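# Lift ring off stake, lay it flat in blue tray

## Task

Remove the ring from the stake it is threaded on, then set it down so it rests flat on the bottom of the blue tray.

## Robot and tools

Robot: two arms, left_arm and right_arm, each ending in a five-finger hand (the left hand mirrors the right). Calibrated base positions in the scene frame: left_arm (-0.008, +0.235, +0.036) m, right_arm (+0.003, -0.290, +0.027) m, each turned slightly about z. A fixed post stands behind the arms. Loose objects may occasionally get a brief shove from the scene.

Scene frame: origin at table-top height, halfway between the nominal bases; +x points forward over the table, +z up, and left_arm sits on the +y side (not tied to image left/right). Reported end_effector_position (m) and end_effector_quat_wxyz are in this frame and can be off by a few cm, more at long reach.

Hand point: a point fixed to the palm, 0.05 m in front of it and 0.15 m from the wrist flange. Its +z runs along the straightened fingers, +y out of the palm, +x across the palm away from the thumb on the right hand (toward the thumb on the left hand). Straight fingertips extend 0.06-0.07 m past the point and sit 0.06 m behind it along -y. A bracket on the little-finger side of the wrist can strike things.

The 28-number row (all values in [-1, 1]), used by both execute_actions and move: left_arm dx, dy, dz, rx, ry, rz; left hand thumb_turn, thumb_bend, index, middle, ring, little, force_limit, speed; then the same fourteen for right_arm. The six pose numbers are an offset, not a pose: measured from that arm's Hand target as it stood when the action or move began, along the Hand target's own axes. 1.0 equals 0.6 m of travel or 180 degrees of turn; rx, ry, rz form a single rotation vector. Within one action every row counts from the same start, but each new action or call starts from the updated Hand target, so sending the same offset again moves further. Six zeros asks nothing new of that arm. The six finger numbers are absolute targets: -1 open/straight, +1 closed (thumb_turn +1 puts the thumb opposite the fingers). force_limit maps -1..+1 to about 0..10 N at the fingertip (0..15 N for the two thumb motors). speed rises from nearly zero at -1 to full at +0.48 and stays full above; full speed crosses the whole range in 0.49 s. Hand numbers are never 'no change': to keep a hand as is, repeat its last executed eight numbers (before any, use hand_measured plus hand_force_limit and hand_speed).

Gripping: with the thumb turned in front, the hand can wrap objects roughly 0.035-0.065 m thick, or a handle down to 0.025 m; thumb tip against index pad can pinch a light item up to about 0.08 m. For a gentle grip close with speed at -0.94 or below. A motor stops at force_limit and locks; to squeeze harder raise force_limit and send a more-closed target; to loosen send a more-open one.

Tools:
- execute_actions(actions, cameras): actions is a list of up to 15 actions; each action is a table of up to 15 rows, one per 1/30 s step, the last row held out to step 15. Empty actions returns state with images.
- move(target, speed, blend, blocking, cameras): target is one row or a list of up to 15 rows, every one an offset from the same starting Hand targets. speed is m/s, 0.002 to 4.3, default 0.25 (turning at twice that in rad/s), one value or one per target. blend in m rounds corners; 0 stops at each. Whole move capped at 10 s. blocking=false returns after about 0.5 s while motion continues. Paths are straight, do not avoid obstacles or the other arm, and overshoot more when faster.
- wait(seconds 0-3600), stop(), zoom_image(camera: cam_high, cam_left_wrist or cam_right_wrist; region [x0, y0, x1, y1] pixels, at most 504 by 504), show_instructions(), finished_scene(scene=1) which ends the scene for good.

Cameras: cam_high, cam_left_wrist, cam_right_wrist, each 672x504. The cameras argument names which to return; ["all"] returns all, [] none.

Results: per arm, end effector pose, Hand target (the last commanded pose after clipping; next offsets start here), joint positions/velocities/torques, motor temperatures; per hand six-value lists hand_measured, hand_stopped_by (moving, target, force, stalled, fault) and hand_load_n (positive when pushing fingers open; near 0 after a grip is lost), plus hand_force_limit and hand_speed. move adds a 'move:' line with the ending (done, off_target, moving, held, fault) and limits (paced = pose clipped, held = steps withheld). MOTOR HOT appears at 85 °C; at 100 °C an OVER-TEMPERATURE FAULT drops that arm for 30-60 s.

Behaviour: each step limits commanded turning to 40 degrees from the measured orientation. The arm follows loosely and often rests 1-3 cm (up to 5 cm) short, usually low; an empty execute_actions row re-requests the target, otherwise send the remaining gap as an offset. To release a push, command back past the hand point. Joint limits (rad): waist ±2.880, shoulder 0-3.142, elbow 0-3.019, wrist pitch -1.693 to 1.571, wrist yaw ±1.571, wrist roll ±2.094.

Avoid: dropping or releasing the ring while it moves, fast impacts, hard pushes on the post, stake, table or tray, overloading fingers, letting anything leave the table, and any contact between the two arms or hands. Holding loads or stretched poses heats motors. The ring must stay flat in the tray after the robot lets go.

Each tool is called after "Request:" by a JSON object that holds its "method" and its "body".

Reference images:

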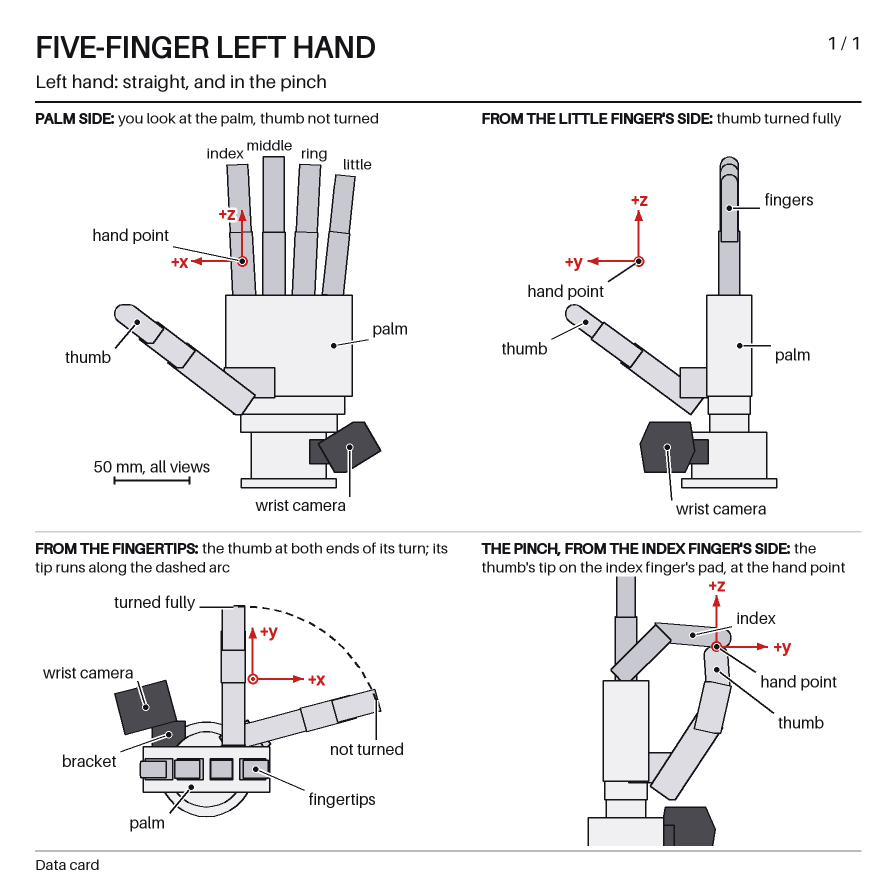

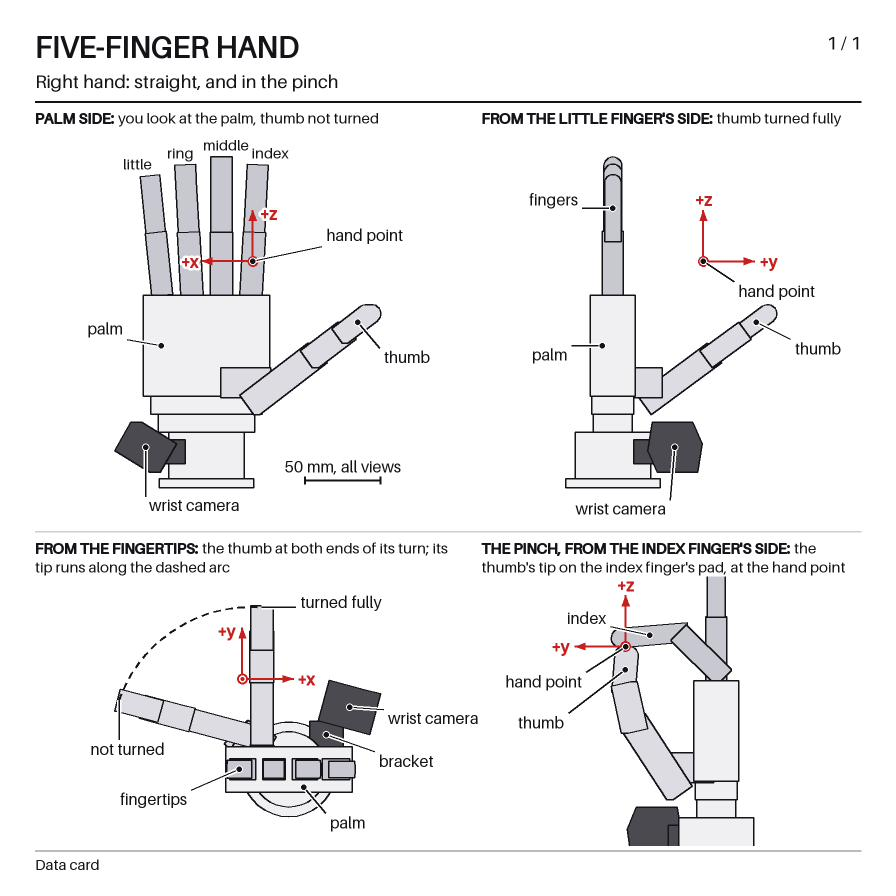

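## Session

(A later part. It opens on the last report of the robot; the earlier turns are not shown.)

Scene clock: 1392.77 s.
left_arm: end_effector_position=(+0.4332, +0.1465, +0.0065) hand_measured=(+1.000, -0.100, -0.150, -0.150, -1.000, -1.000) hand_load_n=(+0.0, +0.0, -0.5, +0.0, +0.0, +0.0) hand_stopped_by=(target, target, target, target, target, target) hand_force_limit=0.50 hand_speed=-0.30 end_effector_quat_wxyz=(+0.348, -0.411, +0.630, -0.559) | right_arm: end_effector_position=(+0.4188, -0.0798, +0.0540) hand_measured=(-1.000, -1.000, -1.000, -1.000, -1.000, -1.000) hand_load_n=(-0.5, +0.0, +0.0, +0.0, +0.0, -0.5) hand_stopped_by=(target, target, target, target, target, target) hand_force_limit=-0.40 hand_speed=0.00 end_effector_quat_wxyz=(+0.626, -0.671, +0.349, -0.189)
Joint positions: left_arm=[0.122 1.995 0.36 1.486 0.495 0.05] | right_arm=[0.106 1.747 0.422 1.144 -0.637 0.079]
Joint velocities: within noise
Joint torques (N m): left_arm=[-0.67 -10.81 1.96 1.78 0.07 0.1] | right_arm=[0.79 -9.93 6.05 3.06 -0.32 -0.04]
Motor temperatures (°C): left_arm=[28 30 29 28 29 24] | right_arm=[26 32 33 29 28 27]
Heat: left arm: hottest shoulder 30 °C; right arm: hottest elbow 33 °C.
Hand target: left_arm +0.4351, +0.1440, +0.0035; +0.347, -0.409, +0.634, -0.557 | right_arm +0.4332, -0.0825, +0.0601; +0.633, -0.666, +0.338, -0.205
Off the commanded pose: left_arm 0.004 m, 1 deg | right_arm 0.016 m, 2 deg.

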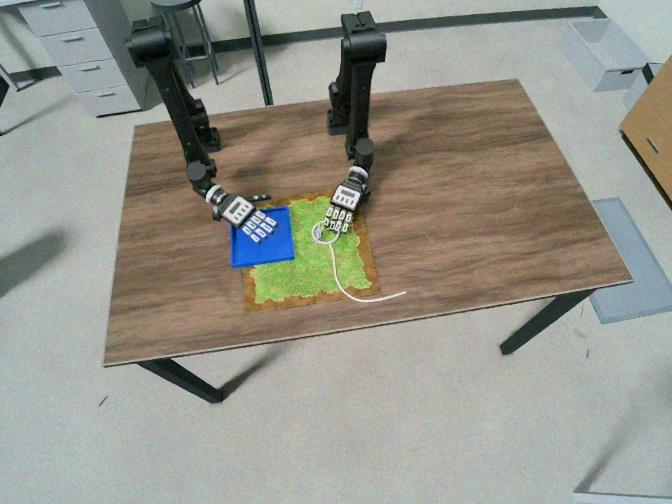

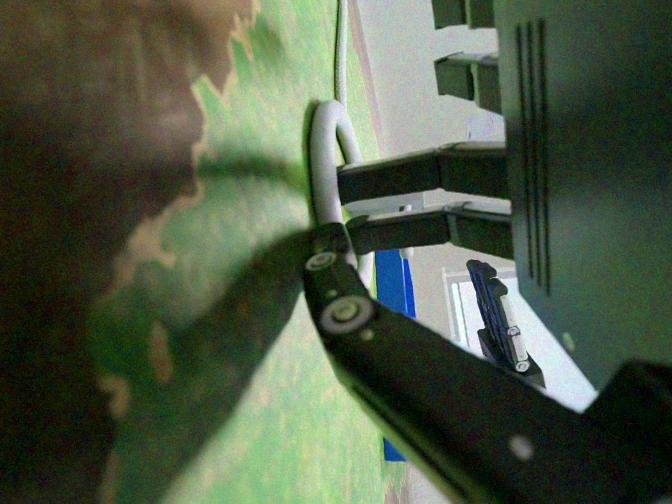

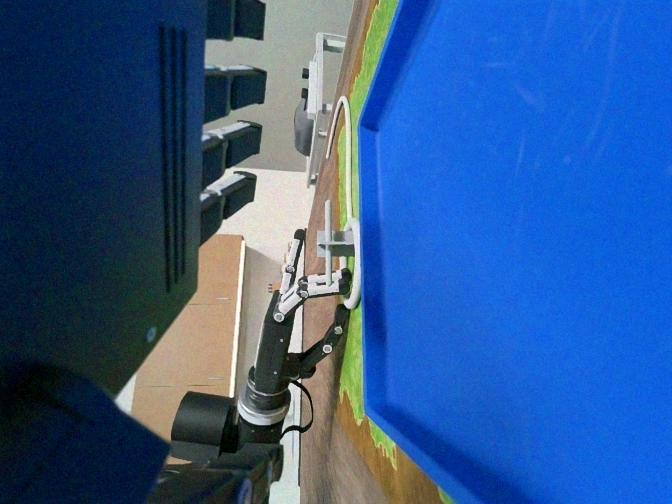

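Request:
{"method": "move", "body": {"target": [-0.0002,0.0148,0.002,0,0,0,1.0,-0.1,-0.15,-0.15,-1,-1,0.5,-0.3,0,0,0,0,0,0,-1,-1,-1,-1,-1,-1,-0.4,0], "speed": 0.01, "cameras": ["cam_right_wrist","cam_high"]}}

Request:
{"method": "zoom_image", "body": {"camera": "cam_right_wrist", "region": [290, 240, 390, 340]}}

Request:
{"method": "zoom_image", "body": {"camera": "cam_high", "region": [300, 210, 350, 250]}}

Scene clock: 1394.57 s.
left_arm: end_effector_position=(+0.4359, +0.1467, +0.0063) hand_measured=(+1.000, -0.100, -0.150, -0.150, -1.000, -1.000) hand_load_n=(+0.0, +0.5, +0.0, +0.0, +0.0, +0.0) hand_stopped_by=(target, target, target, target, target, target) hand_force_limit=0.50 hand_speed=-0.30 end_effector_quat_wxyz=(+0.353, -0.407, +0.627, -0.562) | right_arm: end_effector_position=(+0.4188, -0.0798, +0.0540) hand_measured=(-1.000, -1.000, -1.000, -1.000, -1.000, -1.000) hand_load_n=(-0.5, +0.0, +0.0, +0.0, -0.5, +0.0) hand_stopped_by=(target, target, target, target, target, target) hand_force_limit=-0.40 hand_speed=0.00 end_effector_quat_wxyz=(+0.626, -0.671, +0.349, -0.189)
Joint positions: left_arm=[0.122 2.012 0.366 1.509 0.495 0.05] | right_arm=[0.106 1.747 0.422 1.144 -0.637 0.079]
Joint torques (N m): left_arm=[-0.67 -8.88 1.99 2.26 0.06 0.09] | right_arm=[0.97 -9.99 6.05 3.3 -0.35 -0.02]
Heat: left arm: hottest shoulder 30 °C; right arm: hottest elbow 33 °C.
Hand target: left_arm +0.4352, +0.1440, -0.0054; +0.347, -0.409, +0.634, -0.558 | right_arm +0.4332, -0.0825, +0.0601; +0.633, -0.666, +0.338, -0.205
Off the commanded pose: left_arm 0.012 m, 1 deg | right_arm 0.016 m, 2 deg.
move: off_target (left_arm)
Images, in order (width x height): cam_high 672x504, cam_right_wrist 672x504.

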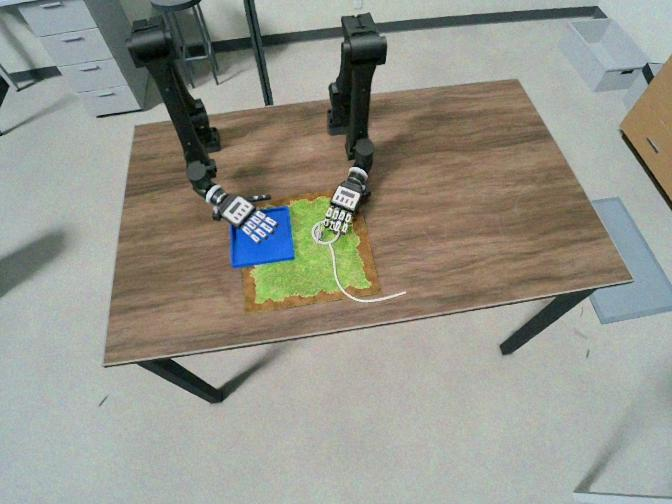

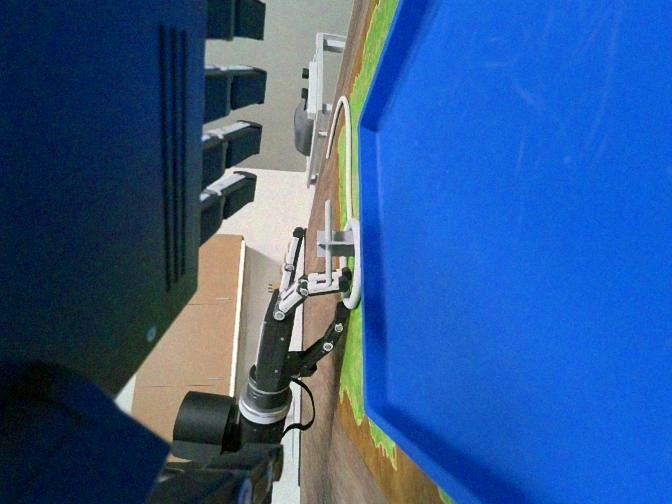

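Scaled by 5.040 from the camera's image (finer frame: 960x720).

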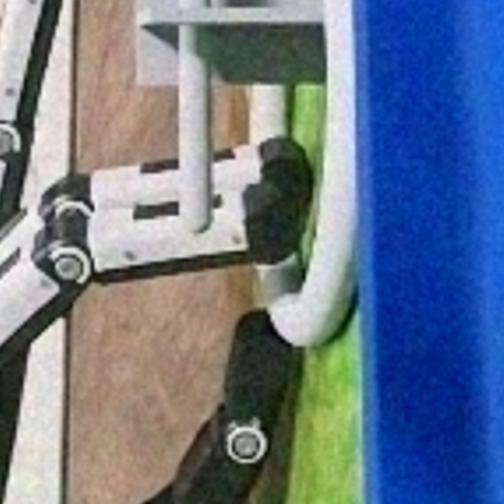

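Scaled by 10.080 from the camera's image (finer frame: 960x720).

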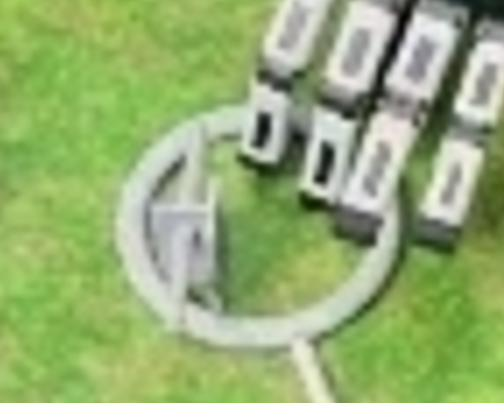

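Request:
{"method": "move", "body": {"target": [0,0.004,-0.003,0,0,0,1.0,-0.1,0.0,0.0,-1,-1,0.5,-0.9,0,0,0,0,0,0,-1,-1,-1,-1,-1,-1,-0.4,0], "speed": 0.01, "cameras": ["cam_right_wrist","cam_high"]}}

Request:
{"method": "zoom_image", "body": {"camera": "cam_right_wrist", "region": [290, 240, 390, 340]}}

Request:
{"method": "zoom_image", "body": {"camera": "cam_high", "region": [300, 210, 350, 250]}}

Scene clock: 1397.17 s.
left_arm: end_effector_position=(+0.4397, +0.1464, +0.0087) hand_measured=(+1.000, -0.100, +0.000, +0.000, -1.000, -1.000) hand_load_n=(+0.0, +0.0, +0.0, +2.0, +0.0, +0.0) hand_stopped_by=(target, target, target, target, target, target) hand_force_limit=0.50 hand_speed=-0.90 end_effector_quat_wxyz=(+0.358, -0.401, +0.625, -0.566) | right_arm: end_effector_position=(+0.4188, -0.0798, +0.0540) hand_measured=(-1.000, -1.000, -1.000, -1.000, -1.000, -1.000) hand_load_n=(+0.0, +0.0, -0.5, +0.0, +0.0, +0.0) hand_stopped_by=(target, target, target, target, target, target) hand_force_limit=-0.40 hand_speed=0.00 end_effector_quat_wxyz=(+0.626, -0.671, +0.349, -0.189)
Joint positions: left_arm=[0.122 2.019 0.374 1.528 0.498 0.05] | right_arm=[0.106 1.747 0.422 1.144 -0.637 0.079]
Joint torques (N m): left_arm=[-0.44 -8.76 1.01 2.04 0.05 0.11] | right_arm=[0.67 -10.17 5.9 3.07 -0.29 -0.04]
Heat: left arm: hottest shoulder 30 °C; right arm: hottest elbow 33 °C.
Hand target: left_arm +0.4332, +0.1448, -0.0075; +0.347, -0.409, +0.634, -0.558 | right_arm +0.4332, -0.0825, +0.0601; +0.633, -0.666, +0.338, -0.205
Off the commanded pose: left_arm 0.018 m, 2 deg | right_arm 0.016 m, 2 deg.
move: off_target (left_arm)
Images, in order (width x height): cam_high 672x504, cam_right_wrist 672x504.

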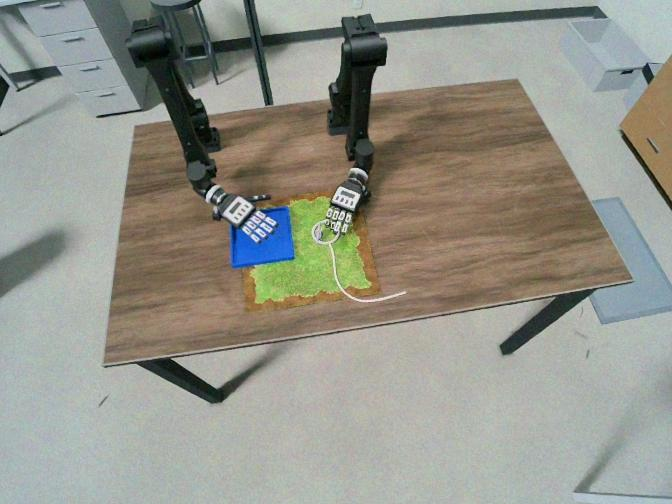

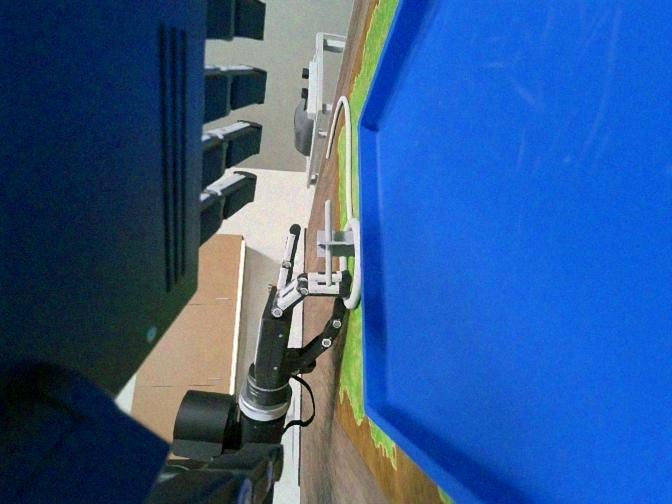

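Scaled by 5.040 from the camera's image (finer frame: 960x720).

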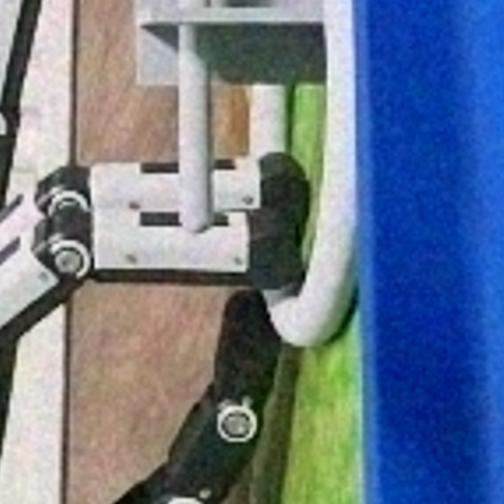

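Scaled by 10.080 from the camera's image (finer frame: 960x720).

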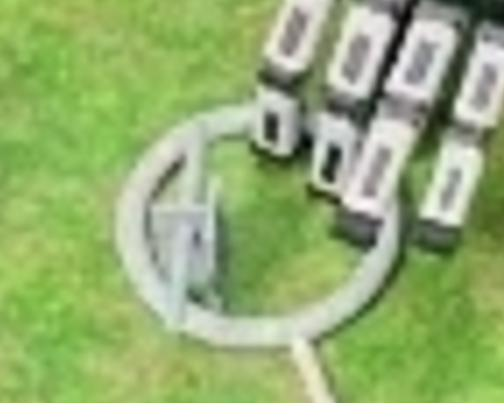

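Request:
{"method": "move", "body": {"target": [0,0.002,-0.012,0,0,0,1.0,-0.1,-0.0,-0.0,-1,-1,0.5,-0.9,0,0,0,0,0,0,-1,-1,-1,-1,-1,-1,-0.4,0], "speed": 0.01, "cameras": ["cam_right_wrist","cam_high"]}}

Request:
{"method": "zoom_image", "body": {"camera": "cam_right_wrist", "region": [290, 240, 390, 340]}}

Request:
{"method": "zoom_image", "body": {"camera": "cam_high", "region": [300, 210, 350, 250]}}

Scene clock: 1398.90 s.
left_arm: end_effector_position=(+0.4378, +0.1453, +0.0088) hand_measured=(+1.000, -0.100, +0.000, +0.000, -1.000, -1.000) hand_load_n=(+0.0, +0.0, +0.0, +1.5, +0.0, +0.0) hand_stopped_by=(target, target, target, target, target, target) hand_force_limit=0.50 hand_speed=-0.90 end_effector_quat_wxyz=(+0.358, -0.398, +0.625, -0.568) | right_arm: end_effector_position=(+0.4188, -0.0798, +0.0540) hand_measured=(-1.000, -1.000, -1.000, -1.000, -1.000, -1.000) hand_load_n=(+0.0, +0.0, +0.0, +0.0, -0.5, +0.0) hand_stopped_by=(target, target, target, target, target, target) hand_force_limit=-0.40 hand_speed=0.00 end_effector_quat_wxyz=(+0.626, -0.671, +0.349, -0.189)
Joint positions: left_arm=[0.122 2.025 0.371 1.542 0.505 0.05] | right_arm=[0.106 1.747 0.422 1.144 -0.637 0.079]
Joint torques (N m): left_arm=[0.26 -8.94 -0.1 2.24 0.27 0.11] | right_arm=[0.73 -10.29 6.16 3.03 -0.3 -0.05]
Heat: left arm: hottest shoulder 30 °C; right arm: hottest elbow 33 °C.
Hand target: left_arm +0.4267, +0.1479, -0.0077; +0.347, -0.409, +0.634, -0.558 | right_arm +0.4332, -0.0825, +0.0601; +0.633, -0.666, +0.338, -0.205
Off the commanded pose: left_arm 0.020 m, 2 deg | right_arm 0.016 m, 2 deg.
move: off_target (left_arm)
Images, in order (width x height): cam_high 672x504, cam_right_wrist 672x504.

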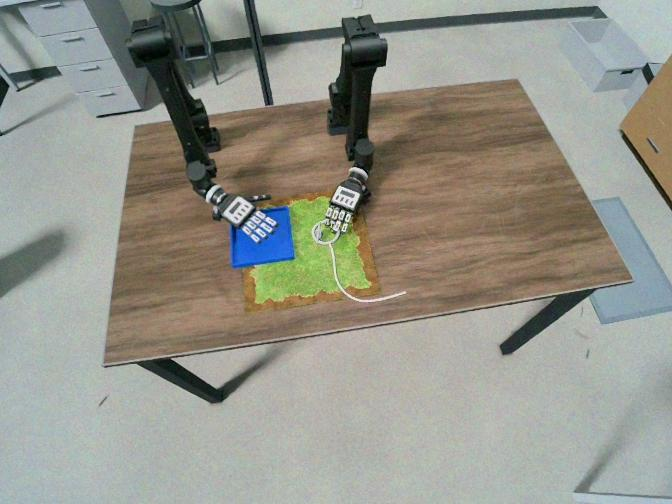

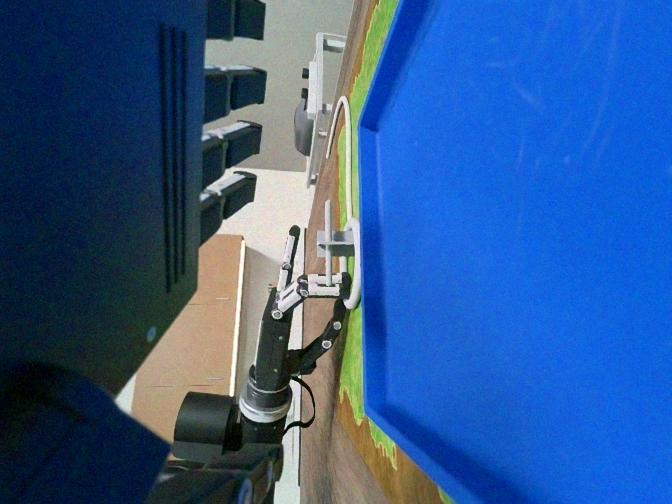

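Scaled by 5.040 from the camera's image (finer frame: 960x720).

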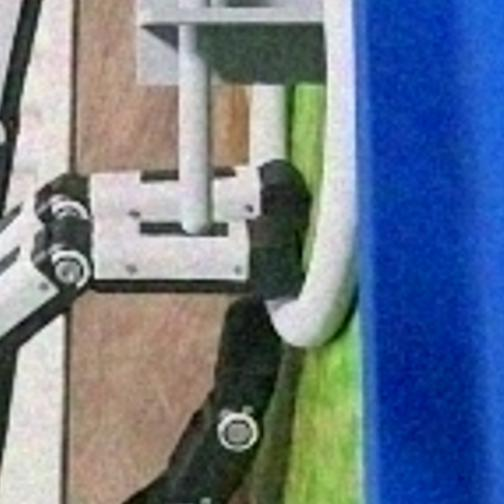

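Scaled by 10.080 from the camera's image (finer frame: 960x720).

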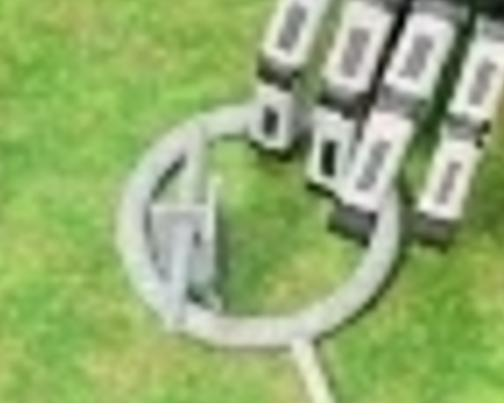

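Request:
{"method": "move", "body": {"target": [0,0.00,0.002,0,0,0,1.0,-0.3,-0.1,-0.1,-1,-1,0.5,-0.6,0,0,0,0,0,0,-1,-1,-1,-1,-1,-1,-0.4,0], "speed": 0.01, "cameras": ["cam_right_wrist","cam_high"]}}

Request:
{"method": "zoom_image", "body": {"camera": "cam_right_wrist", "region": [290, 240, 390, 340]}}

Request:
{"method": "zoom_image", "body": {"camera": "cam_high", "region": [300, 210, 350, 250]}}

Scene clock: 1400.47 s.
left_arm: end_effector_position=(+0.4363, +0.1445, +0.0101) hand_measured=(+1.000, -0.296, -0.100, -0.100, -1.000, -1.000) hand_load_n=(-0.5, -5.0, +0.0, +0.0, -0.5, +0.0) hand_stopped_by=(target, target, target, target, target, target) hand_force_limit=0.50 hand_speed=-0.60 end_effector_quat_wxyz=(+0.359, -0.394, +0.625, -0.571) | right_arm: end_effector_position=(+0.4188, -0.0798, +0.0540) hand_measured=(-1.000, -1.000, -1.000, -1.000, -1.000, -1.000) hand_load_n=(-0.5, +0.0, +0.0, +0.0, +0.0, -0.5) hand_stopped_by=(target, target, target, target, target, target) hand_force_limit=-0.40 hand_speed=0.00 end_effector_quat_wxyz=(+0.626, -0.671, +0.349, -0.189)
Joint positions: left_arm=[0.122 2.028 0.367 1.556 0.509 0.05] | right_arm=[0.106 1.747 0.422 1.144 -0.637 0.079]
Joint torques (N m): left_arm=[0.15 -9.17 0.47 1.65 -0.01 0.11] | right_arm=[1.26 -9.64 5.97 3.04 -0.29 -0.02]
Heat: left arm: hottest shoulder 30 °C; right arm: hottest elbow 33 °C.
Hand target: left_arm +0.4276, +0.1473, -0.0079; +0.347, -0.409, +0.634, -0.558 | right_arm +0.4332, -0.0825, +0.0601; +0.633, -0.666, +0.338, -0.205
Off the commanded pose: left_arm 0.020 m, 3 deg | right_arm 0.016 m, 2 deg.
move: off_target (left_arm)
Images, in order (width x height): cam_high 672x504, cam_right_wrist 672x504.

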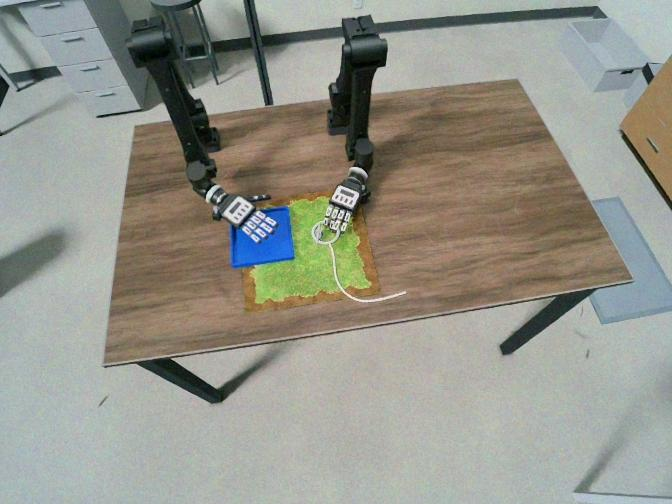

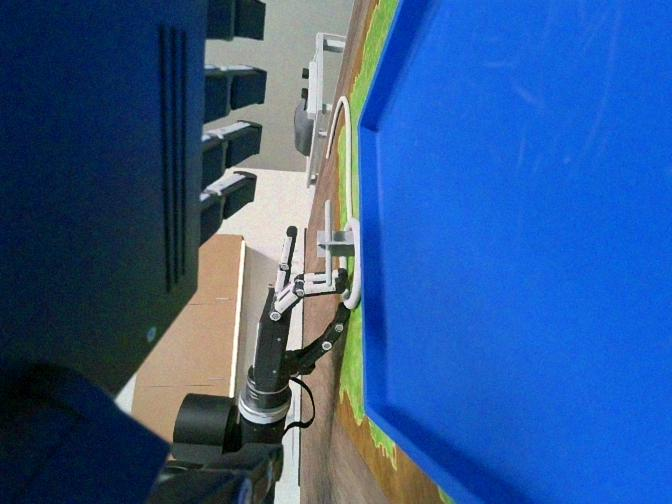

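Scaled by 5.040 from the camera's image (finer frame: 960x720).

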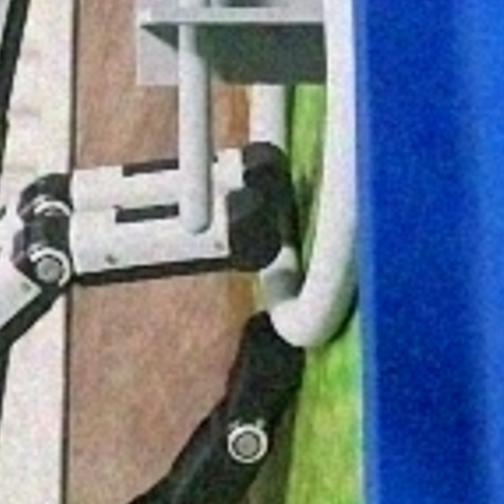

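Scaled by 10.080 from the camera's image (finer frame: 960x720).

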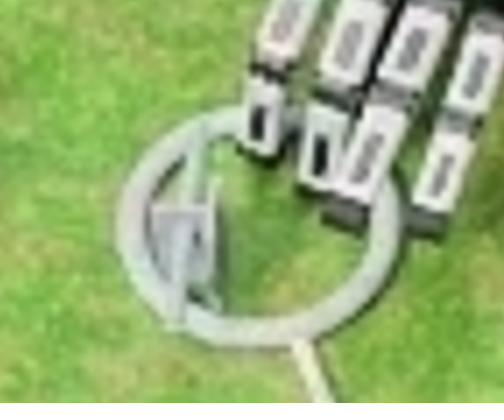

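Request:
{"method": "move", "body": {"target": [[0,-0.0338,0.0014,0,0,0,1.0,-0.1,-0.15,-0.15,-1,-1,0.5,-0.6,0,0,0,0,0,0,-1,-1,-1,-1,-1,-1,-0.4,0],[-0.0005,0.0059,0.007,0,0,0,1.0,-0.1,-0.15,-0.15,-1,-1,0.5,-0.6,0,0,0,0,0,0,-1,-1,-1,-1,-1,-1,-0.4,0]], "speed": 0.015, "cameras": ["cam_right_wrist","cam_high"]}}

Request:
{"method": "zoom_image", "body": {"camera": "cam_right_wrist", "region": [290, 240, 390, 340]}}

Request:
{"method": "zoom_image", "body": {"camera": "cam_high", "region": [300, 210, 350, 250]}}

Scene clock: 1413.13 s.
left_arm: end_effector_position=(+0.4336, +0.1452, +0.0042) hand_measured=(+1.000, -0.100, -0.150, -0.150, -1.000, -1.000) hand_load_n=(+0.0, +0.0, +0.0, +0.5, -0.5, +0.0) hand_stopped_by=(target, target, target, target, target, target) hand_force_limit=0.50 hand_speed=-0.60 end_effector_quat_wxyz=(+0.355, -0.401, +0.627, -0.566) | right_arm: end_effector_position=(+0.4188, -0.0798, +0.0540) hand_measured=(-1.000, -1.000, -1.000, -1.000, -1.000, -1.000) hand_load_n=(+0.0, +0.0, +0.0, +0.0, +0.0, +0.0) hand_stopped_by=(target, target, target, target, target, target) hand_force_limit=-0.40 hand_speed=0.00 end_effector_quat_wxyz=(+0.626, -0.671, +0.349, -0.189)
Joint positions: left_arm=[0.122 2.039 0.364 1.553 0.504 0.05] | right_arm=[0.106 1.747 0.422 1.144 -0.637 0.079]
Joint torques (N m): left_arm=[-0.09 -8.59 1.55 2 0.01 0.11] | right_arm=[0.62 -10.64 6.23 2.99 -0.24 0.05]
Heat: left arm: hottest shoulder 30 °C; right arm: hottest elbow 33 °C.
Hand target: left_arm +0.4311, +0.1460, -0.0121; +0.347, -0.409, +0.634, -0.558 | right_arm +0.4332, -0.0825, +0.0601; +0.633, -0.666, +0.338, -0.205
Off the commanded pose: left_arm 0.016 m, 2 deg | right_arm 0.016 m, 2 deg.
move: off_target (left_arm)
Images, in order (width x height): cam_high 672x504, cam_right_wrist 672x504.

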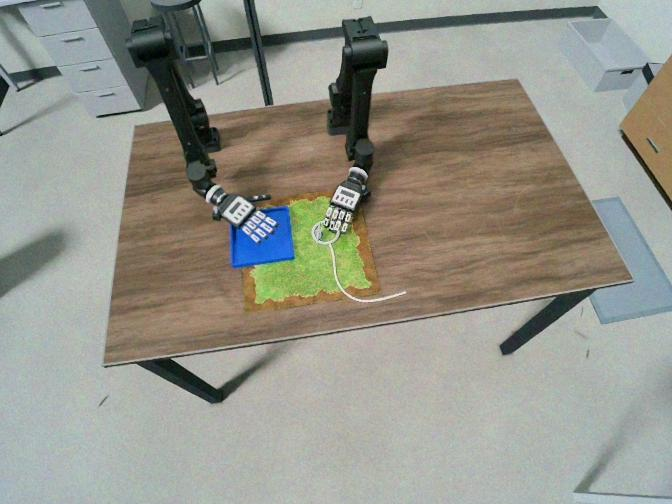

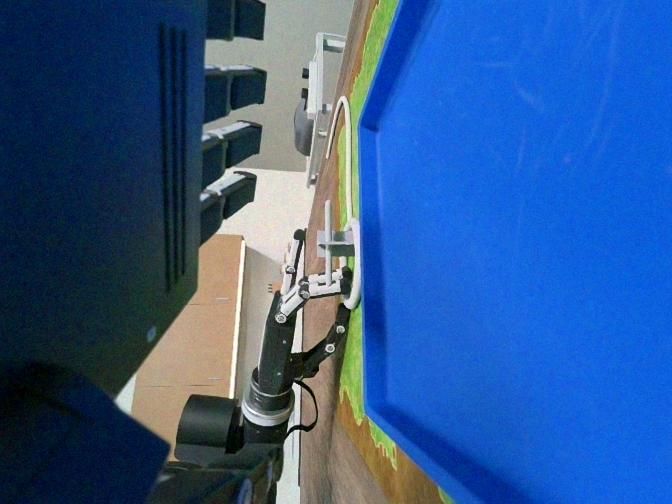

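Scaled by 5.040 from the camera's image (finer frame: 960x720).

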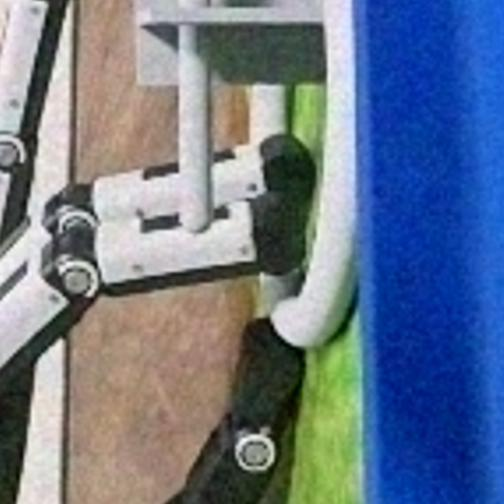

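Scaled by 10.080 from the camera's image (finer frame: 960x720).

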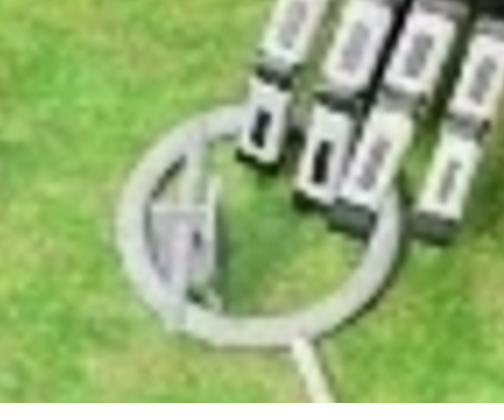

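Request:
{"method": "move", "body": {"target": [[0,-0.02,0.0014,0,0,0.03,1.0,-0.1,-0.15,-0.15,-1,-1,0.5,-0.6,0,0,0,0,0,0,-1,-1,-1,-1,-1,-1,-0.4,0],[0,0.002,0.001,0,0,0.03,1.0,-0.1,-0.15,-0.15,-1,-1,0.5,-0.6,0,0,0,0,0,0,-1,-1,-1,-1,-1,-1,-0.4,0]], "speed": 0.015, "cameras": ["cam_right_wrist","cam_high"]}}

Request:
{"method": "zoom_image", "body": {"camera": "cam_right_wrist", "region": [290, 240, 390, 340]}}

Request:
{"method": "zoom_image", "body": {"camera": "cam_high", "region": [300, 210, 350, 250]}}

Scene clock: 1418.97 s.
left_arm: end_effector_position=(+0.4369, +0.1479, +0.0029) hand_measured=(+1.000, -0.100, -0.150, -0.150, -1.000, -1.000) hand_load_n=(+0.0, +0.0, +0.0, +0.0, +0.0, +0.0) hand_stopped_by=(target, target, target, target, target, target) hand_force_limit=0.50 hand_speed=-0.60 end_effector_quat_wxyz=(+0.382, -0.374, +0.642, -0.549) | right_arm: end_effector_position=(+0.4188, -0.0798, +0.0540) hand_measured=(-1.000, -1.000, -1.000, -1.000, -1.000, -1.000) hand_load_n=(+0.0, +0.0, +0.0, +0.0, -0.5, +0.0) hand_stopped_by=(target, target, target, target, target, target) hand_force_limit=-0.40 hand_speed=0.00 end_effector_quat_wxyz=(+0.626, -0.671, +0.349, -0.189)
Joint positions: left_arm=[0.11 2.036 0.364 1.553 0.486 0.135] | right_arm=[0.106 1.747 0.422 1.144 -0.637 0.079]
Joint torques (N m): left_arm=[-0.73 -8.64 1.05 2.15 -0.01 0.18] | right_arm=[0.85 -10.17 6.15 2.97 -0.26 -0.04]
Heat: left arm: hottest shoulder 30 °C; right arm: hottest elbow 33 °C.
Hand target: left_arm +0.4314, +0.1457, -0.0132; +0.373, -0.378, +0.652, -0.541 | right_arm +0.4332, -0.0825, +0.0601; +0.633, -0.666, +0.338, -0.205
Off the commanded pose: left_arm 0.017 m, 2 deg | right_arm 0.016 m, 2 deg.
move: off_target (left_arm)
Images, in order (width x height): cam_high 672x504, cam_right_wrist 672x504.

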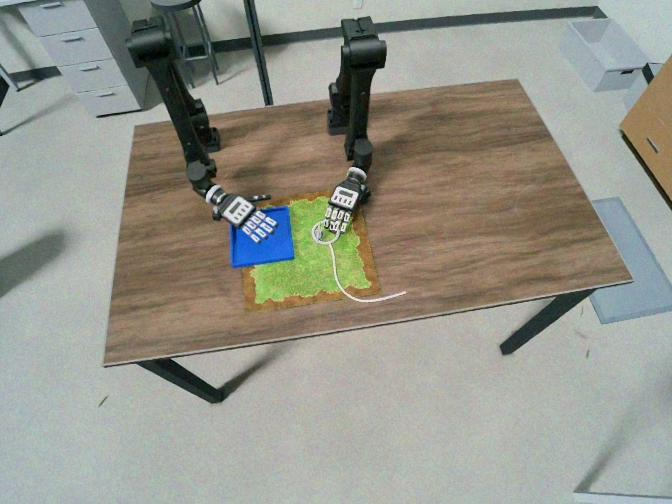

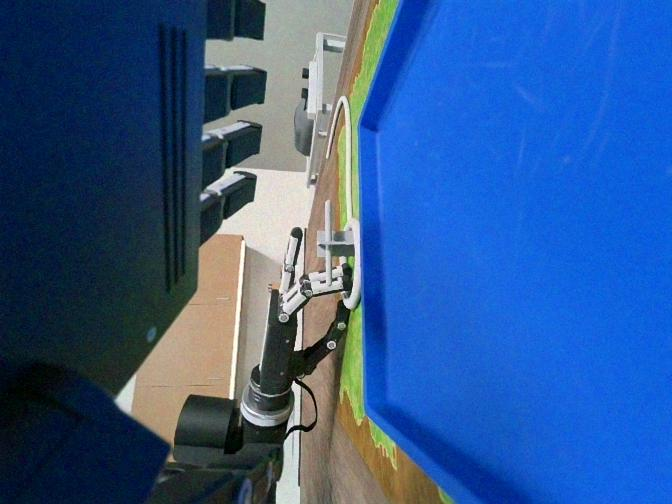

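Scaled by 5.040 from the camera's image (finer frame: 960x720).

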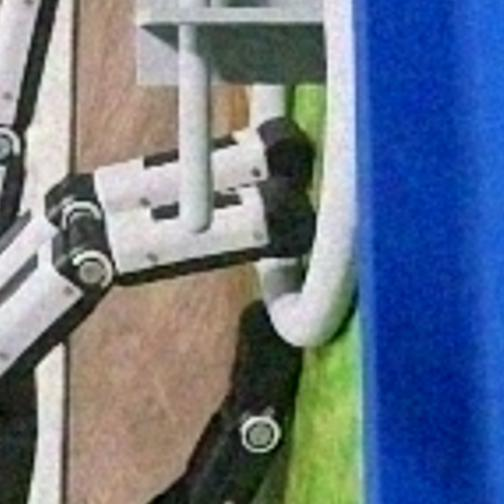

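Scaled by 10.080 from the camera's image (finer frame: 960x720).

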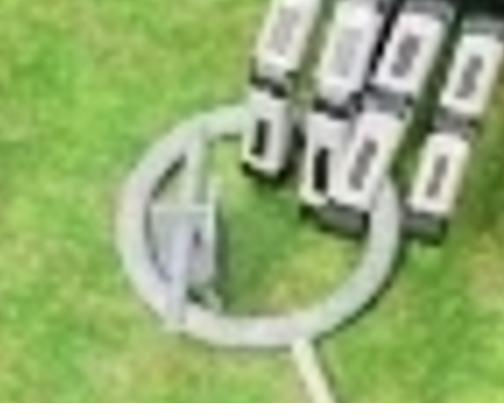

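Request:
{"method": "move", "body": {"target": [0,0,0,0,0,0,1.0,-0.1,-0.05,-0.05,-1,-1,0.5,-0.9,0,0,0,0,0,0,-1,-1,-1,-1,-1,-1,-0.4,0], "speed": 0.01, "cameras": ["cam_right_wrist","cam_high"]}}

Request:
{"method": "zoom_image", "body": {"camera": "cam_right_wrist", "region": [290, 240, 390, 340]}}

Request:
{"method": "zoom_image", "body": {"camera": "cam_high", "region": [300, 210, 350, 250]}}

Scene clock: 1420.10 s.
left_arm: end_effector_position=(+0.4385, +0.1477, +0.0045) hand_measured=(+1.000, -0.100, -0.050, -0.050, -1.000, -1.000) hand_load_n=(+0.5, +0.5, +0.0, +3.0, +0.0, +0.0) hand_stopped_by=(target, target, target, target, target, target) hand_force_limit=0.50 hand_speed=-0.90 end_effector_quat_wxyz=(+0.384, -0.372, +0.641, -0.551) | right_arm: end_effector_position=(+0.4188, -0.0798, +0.0540) hand_measured=(-1.000, -1.000, -1.000, -1.000, -1.000, -1.000) hand_load_n=(+0.0, +0.0, +0.0, +0.0, +0.0, +0.0) hand_stopped_by=(target, target, target, target, target, target) hand_force_limit=-0.40 hand_speed=0.00 end_effector_quat_wxyz=(+0.626, -0.671, +0.349, -0.189)
Joint positions: left_arm=[0.11 2.036 0.367 1.558 0.487 0.135] | right_arm=[0.106 1.747 0.422 1.144 -0.637 0.079]
Joint torques (N m): left_arm=[-0.73 -8.76 0.81 1.89 -0.05 0.17] | right_arm=[-0.15 -10.23 6 3.18 -0.25 -0.02]
Heat: left arm: hottest shoulder 30 °C; right arm: hottest elbow 33 °C.
Hand target: left_arm +0.4314, +0.1457, -0.0133; +0.373, -0.378, +0.652, -0.541 | right_arm +0.4332, -0.0825, +0.0601; +0.633, -0.666, +0.338, -0.205
Off the commanded pose: left_arm 0.019 m, 2 deg | right_arm 0.016 m, 2 deg.
move: done
Images, in order (width x height): cam_high 672x504, cam_right_wrist 672x504.

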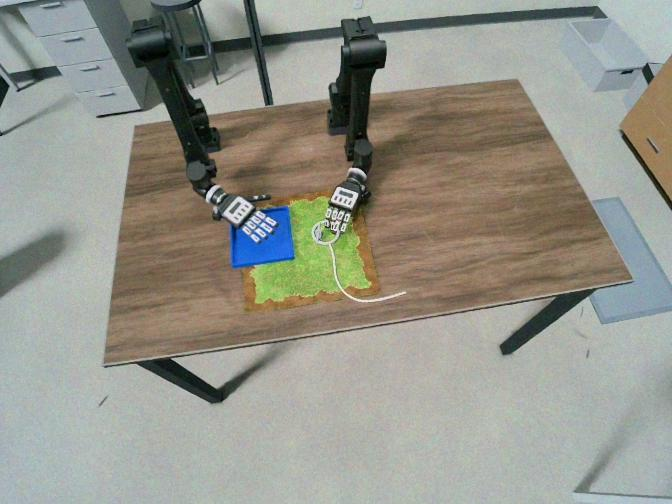

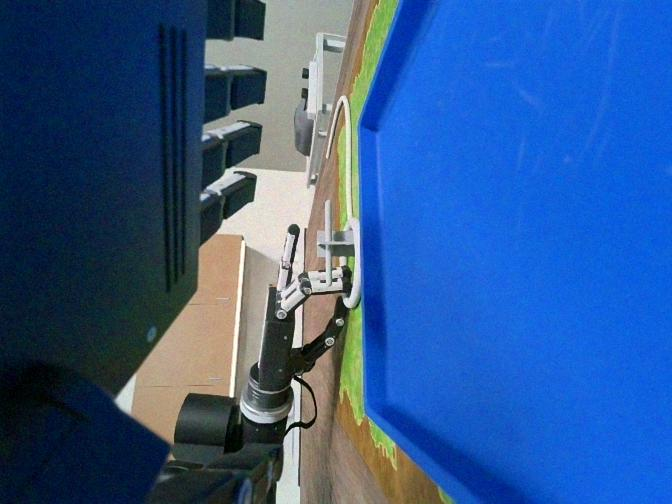

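Scaled by 5.040 from the camera's image (finer frame: 960x720).

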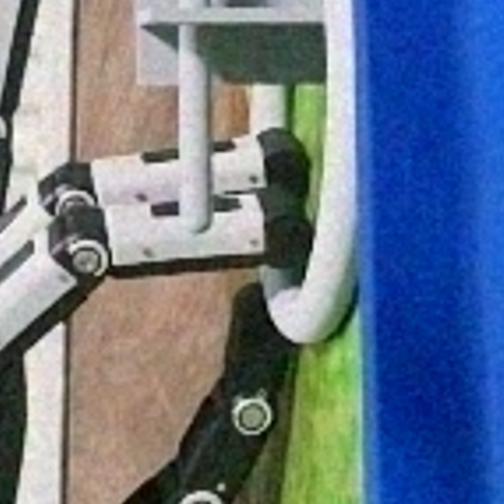

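Scaled by 10.080 from the camera's image (finer frame: 960x720).

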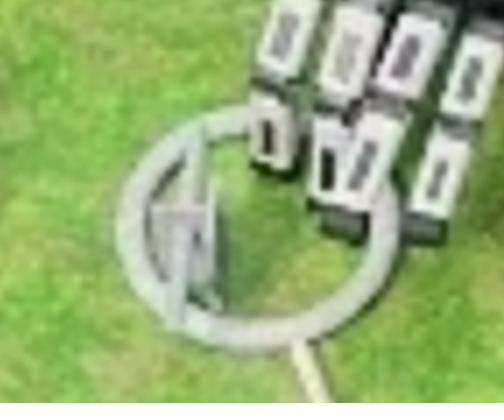

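Request:
{"method": "move", "body": {"target": [[0,-0.02,0.00,0,0,0.0,0.6,-0.1,-0.15,-1,-1,-1,0.5,-0.3,0,0,0,0,0,0,-1,-1,-1,-1,-1,-1,-0.4,0],[0,-0.02,-0.008,0,0,0.0,0.6,-0.1,-0.15,-1,-1,-1,0.5,-0.3,0,0,0,0,0,0,-1,-1,-1,-1,-1,-1,-0.4,0],[0,0.00,0.001,0,0,0.0,0.6,-0.1,-0.15,-1,-1,-1,0.5,-0.3,0,0,0,0,0,0,-1,-1,-1,-1,-1,-1,-0.4,0]], "speed": 0.015, "cameras": ["cam_right_wrist","cam_high"]}}

Request:
{"method": "zoom_image", "body": {"camera": "cam_right_wrist", "region": [290, 240, 390, 340]}}

Request:
{"method": "zoom_image", "body": {"camera": "cam_high", "region": [300, 210, 350, 250]}}

Scene clock: 1423.83 s.
left_arm: end_effector_position=(+0.4341, +0.1484, +0.0021) hand_measured=(+0.600, -0.100, -0.150, -1.000, -1.000, -1.000) hand_load_n=(+0.0, -3.0, +0.0, +0.0, +0.0, +0.0) hand_stopped_by=(target, target, target, target, target, target) hand_force_limit=0.50 hand_speed=-0.30 end_effector_quat_wxyz=(+0.382, -0.376, +0.643, -0.547) | right_arm: end_effector_position=(+0.4188, -0.0798, +0.0540) hand_measured=(-1.000, -1.000, -1.000, -1.000, -1.000, -1.000) hand_load_n=(+0.0, +0.0, +0.0, +0.0, -0.5, +0.0) hand_stopped_by=(target, target, target, target, target, target) hand_force_limit=-0.40 hand_speed=0.00 end_effector_quat_wxyz=(+0.626, -0.671, +0.349, -0.189)
Joint positions: left_arm=[0.11 2.034 0.356 1.554 0.482 0.139] | right_arm=[0.106 1.747 0.422 1.144 -0.637 0.079]
Joint torques (N m): left_arm=[-0.67 -8.23 1.7 2.06 0.12 0.11] | right_arm=[0.67 -10.46 5.98 3 -0.36 -0.03]
Heat: left arm: hottest shoulder 30 °C; right arm: hottest elbow 33 °C.
Hand target: left_arm +0.4320, +0.1454, -0.0134; +0.373, -0.378, +0.652, -0.541 | right_arm +0.4332, -0.0825, +0.0601; +0.633, -0.666, +0.338, -0.205
Off the commanded pose: left_arm 0.016 m, 2 deg | right_arm 0.016 m, 2 deg.
move: off_target (left_arm)
Images, in order (width x height): cam_high 672x504, cam_right_wrist 672x504.

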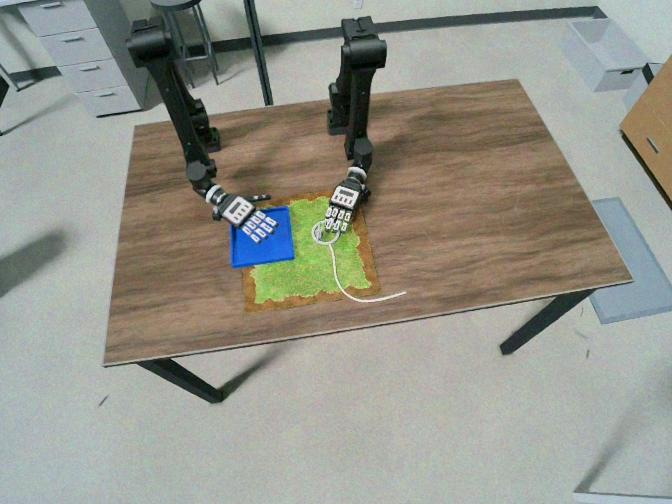

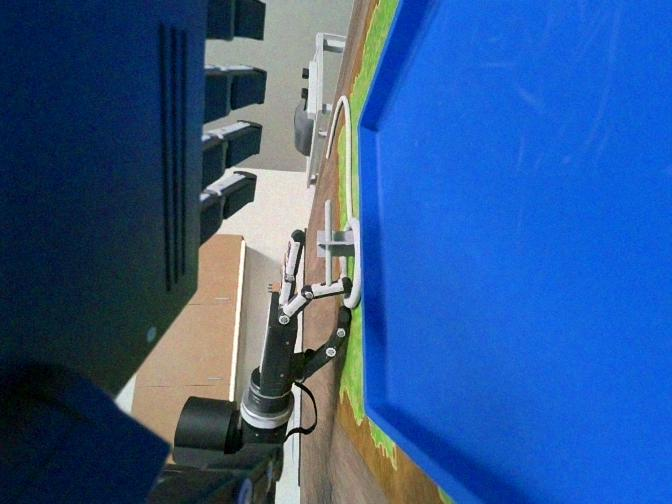

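Scaled by 5.040 from the camera's image (finer frame: 960x720).

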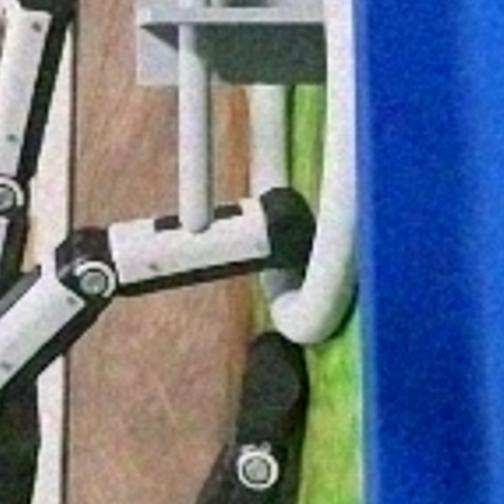

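Scaled by 10.080 from the camera's image (finer frame: 960x720).

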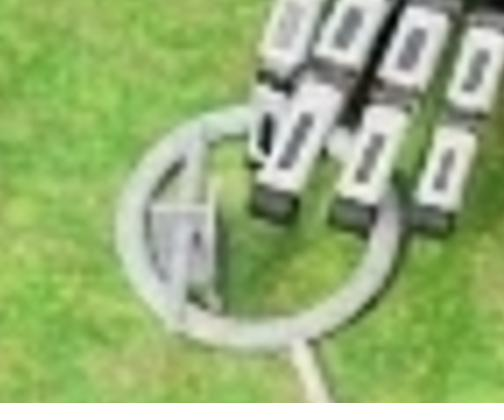

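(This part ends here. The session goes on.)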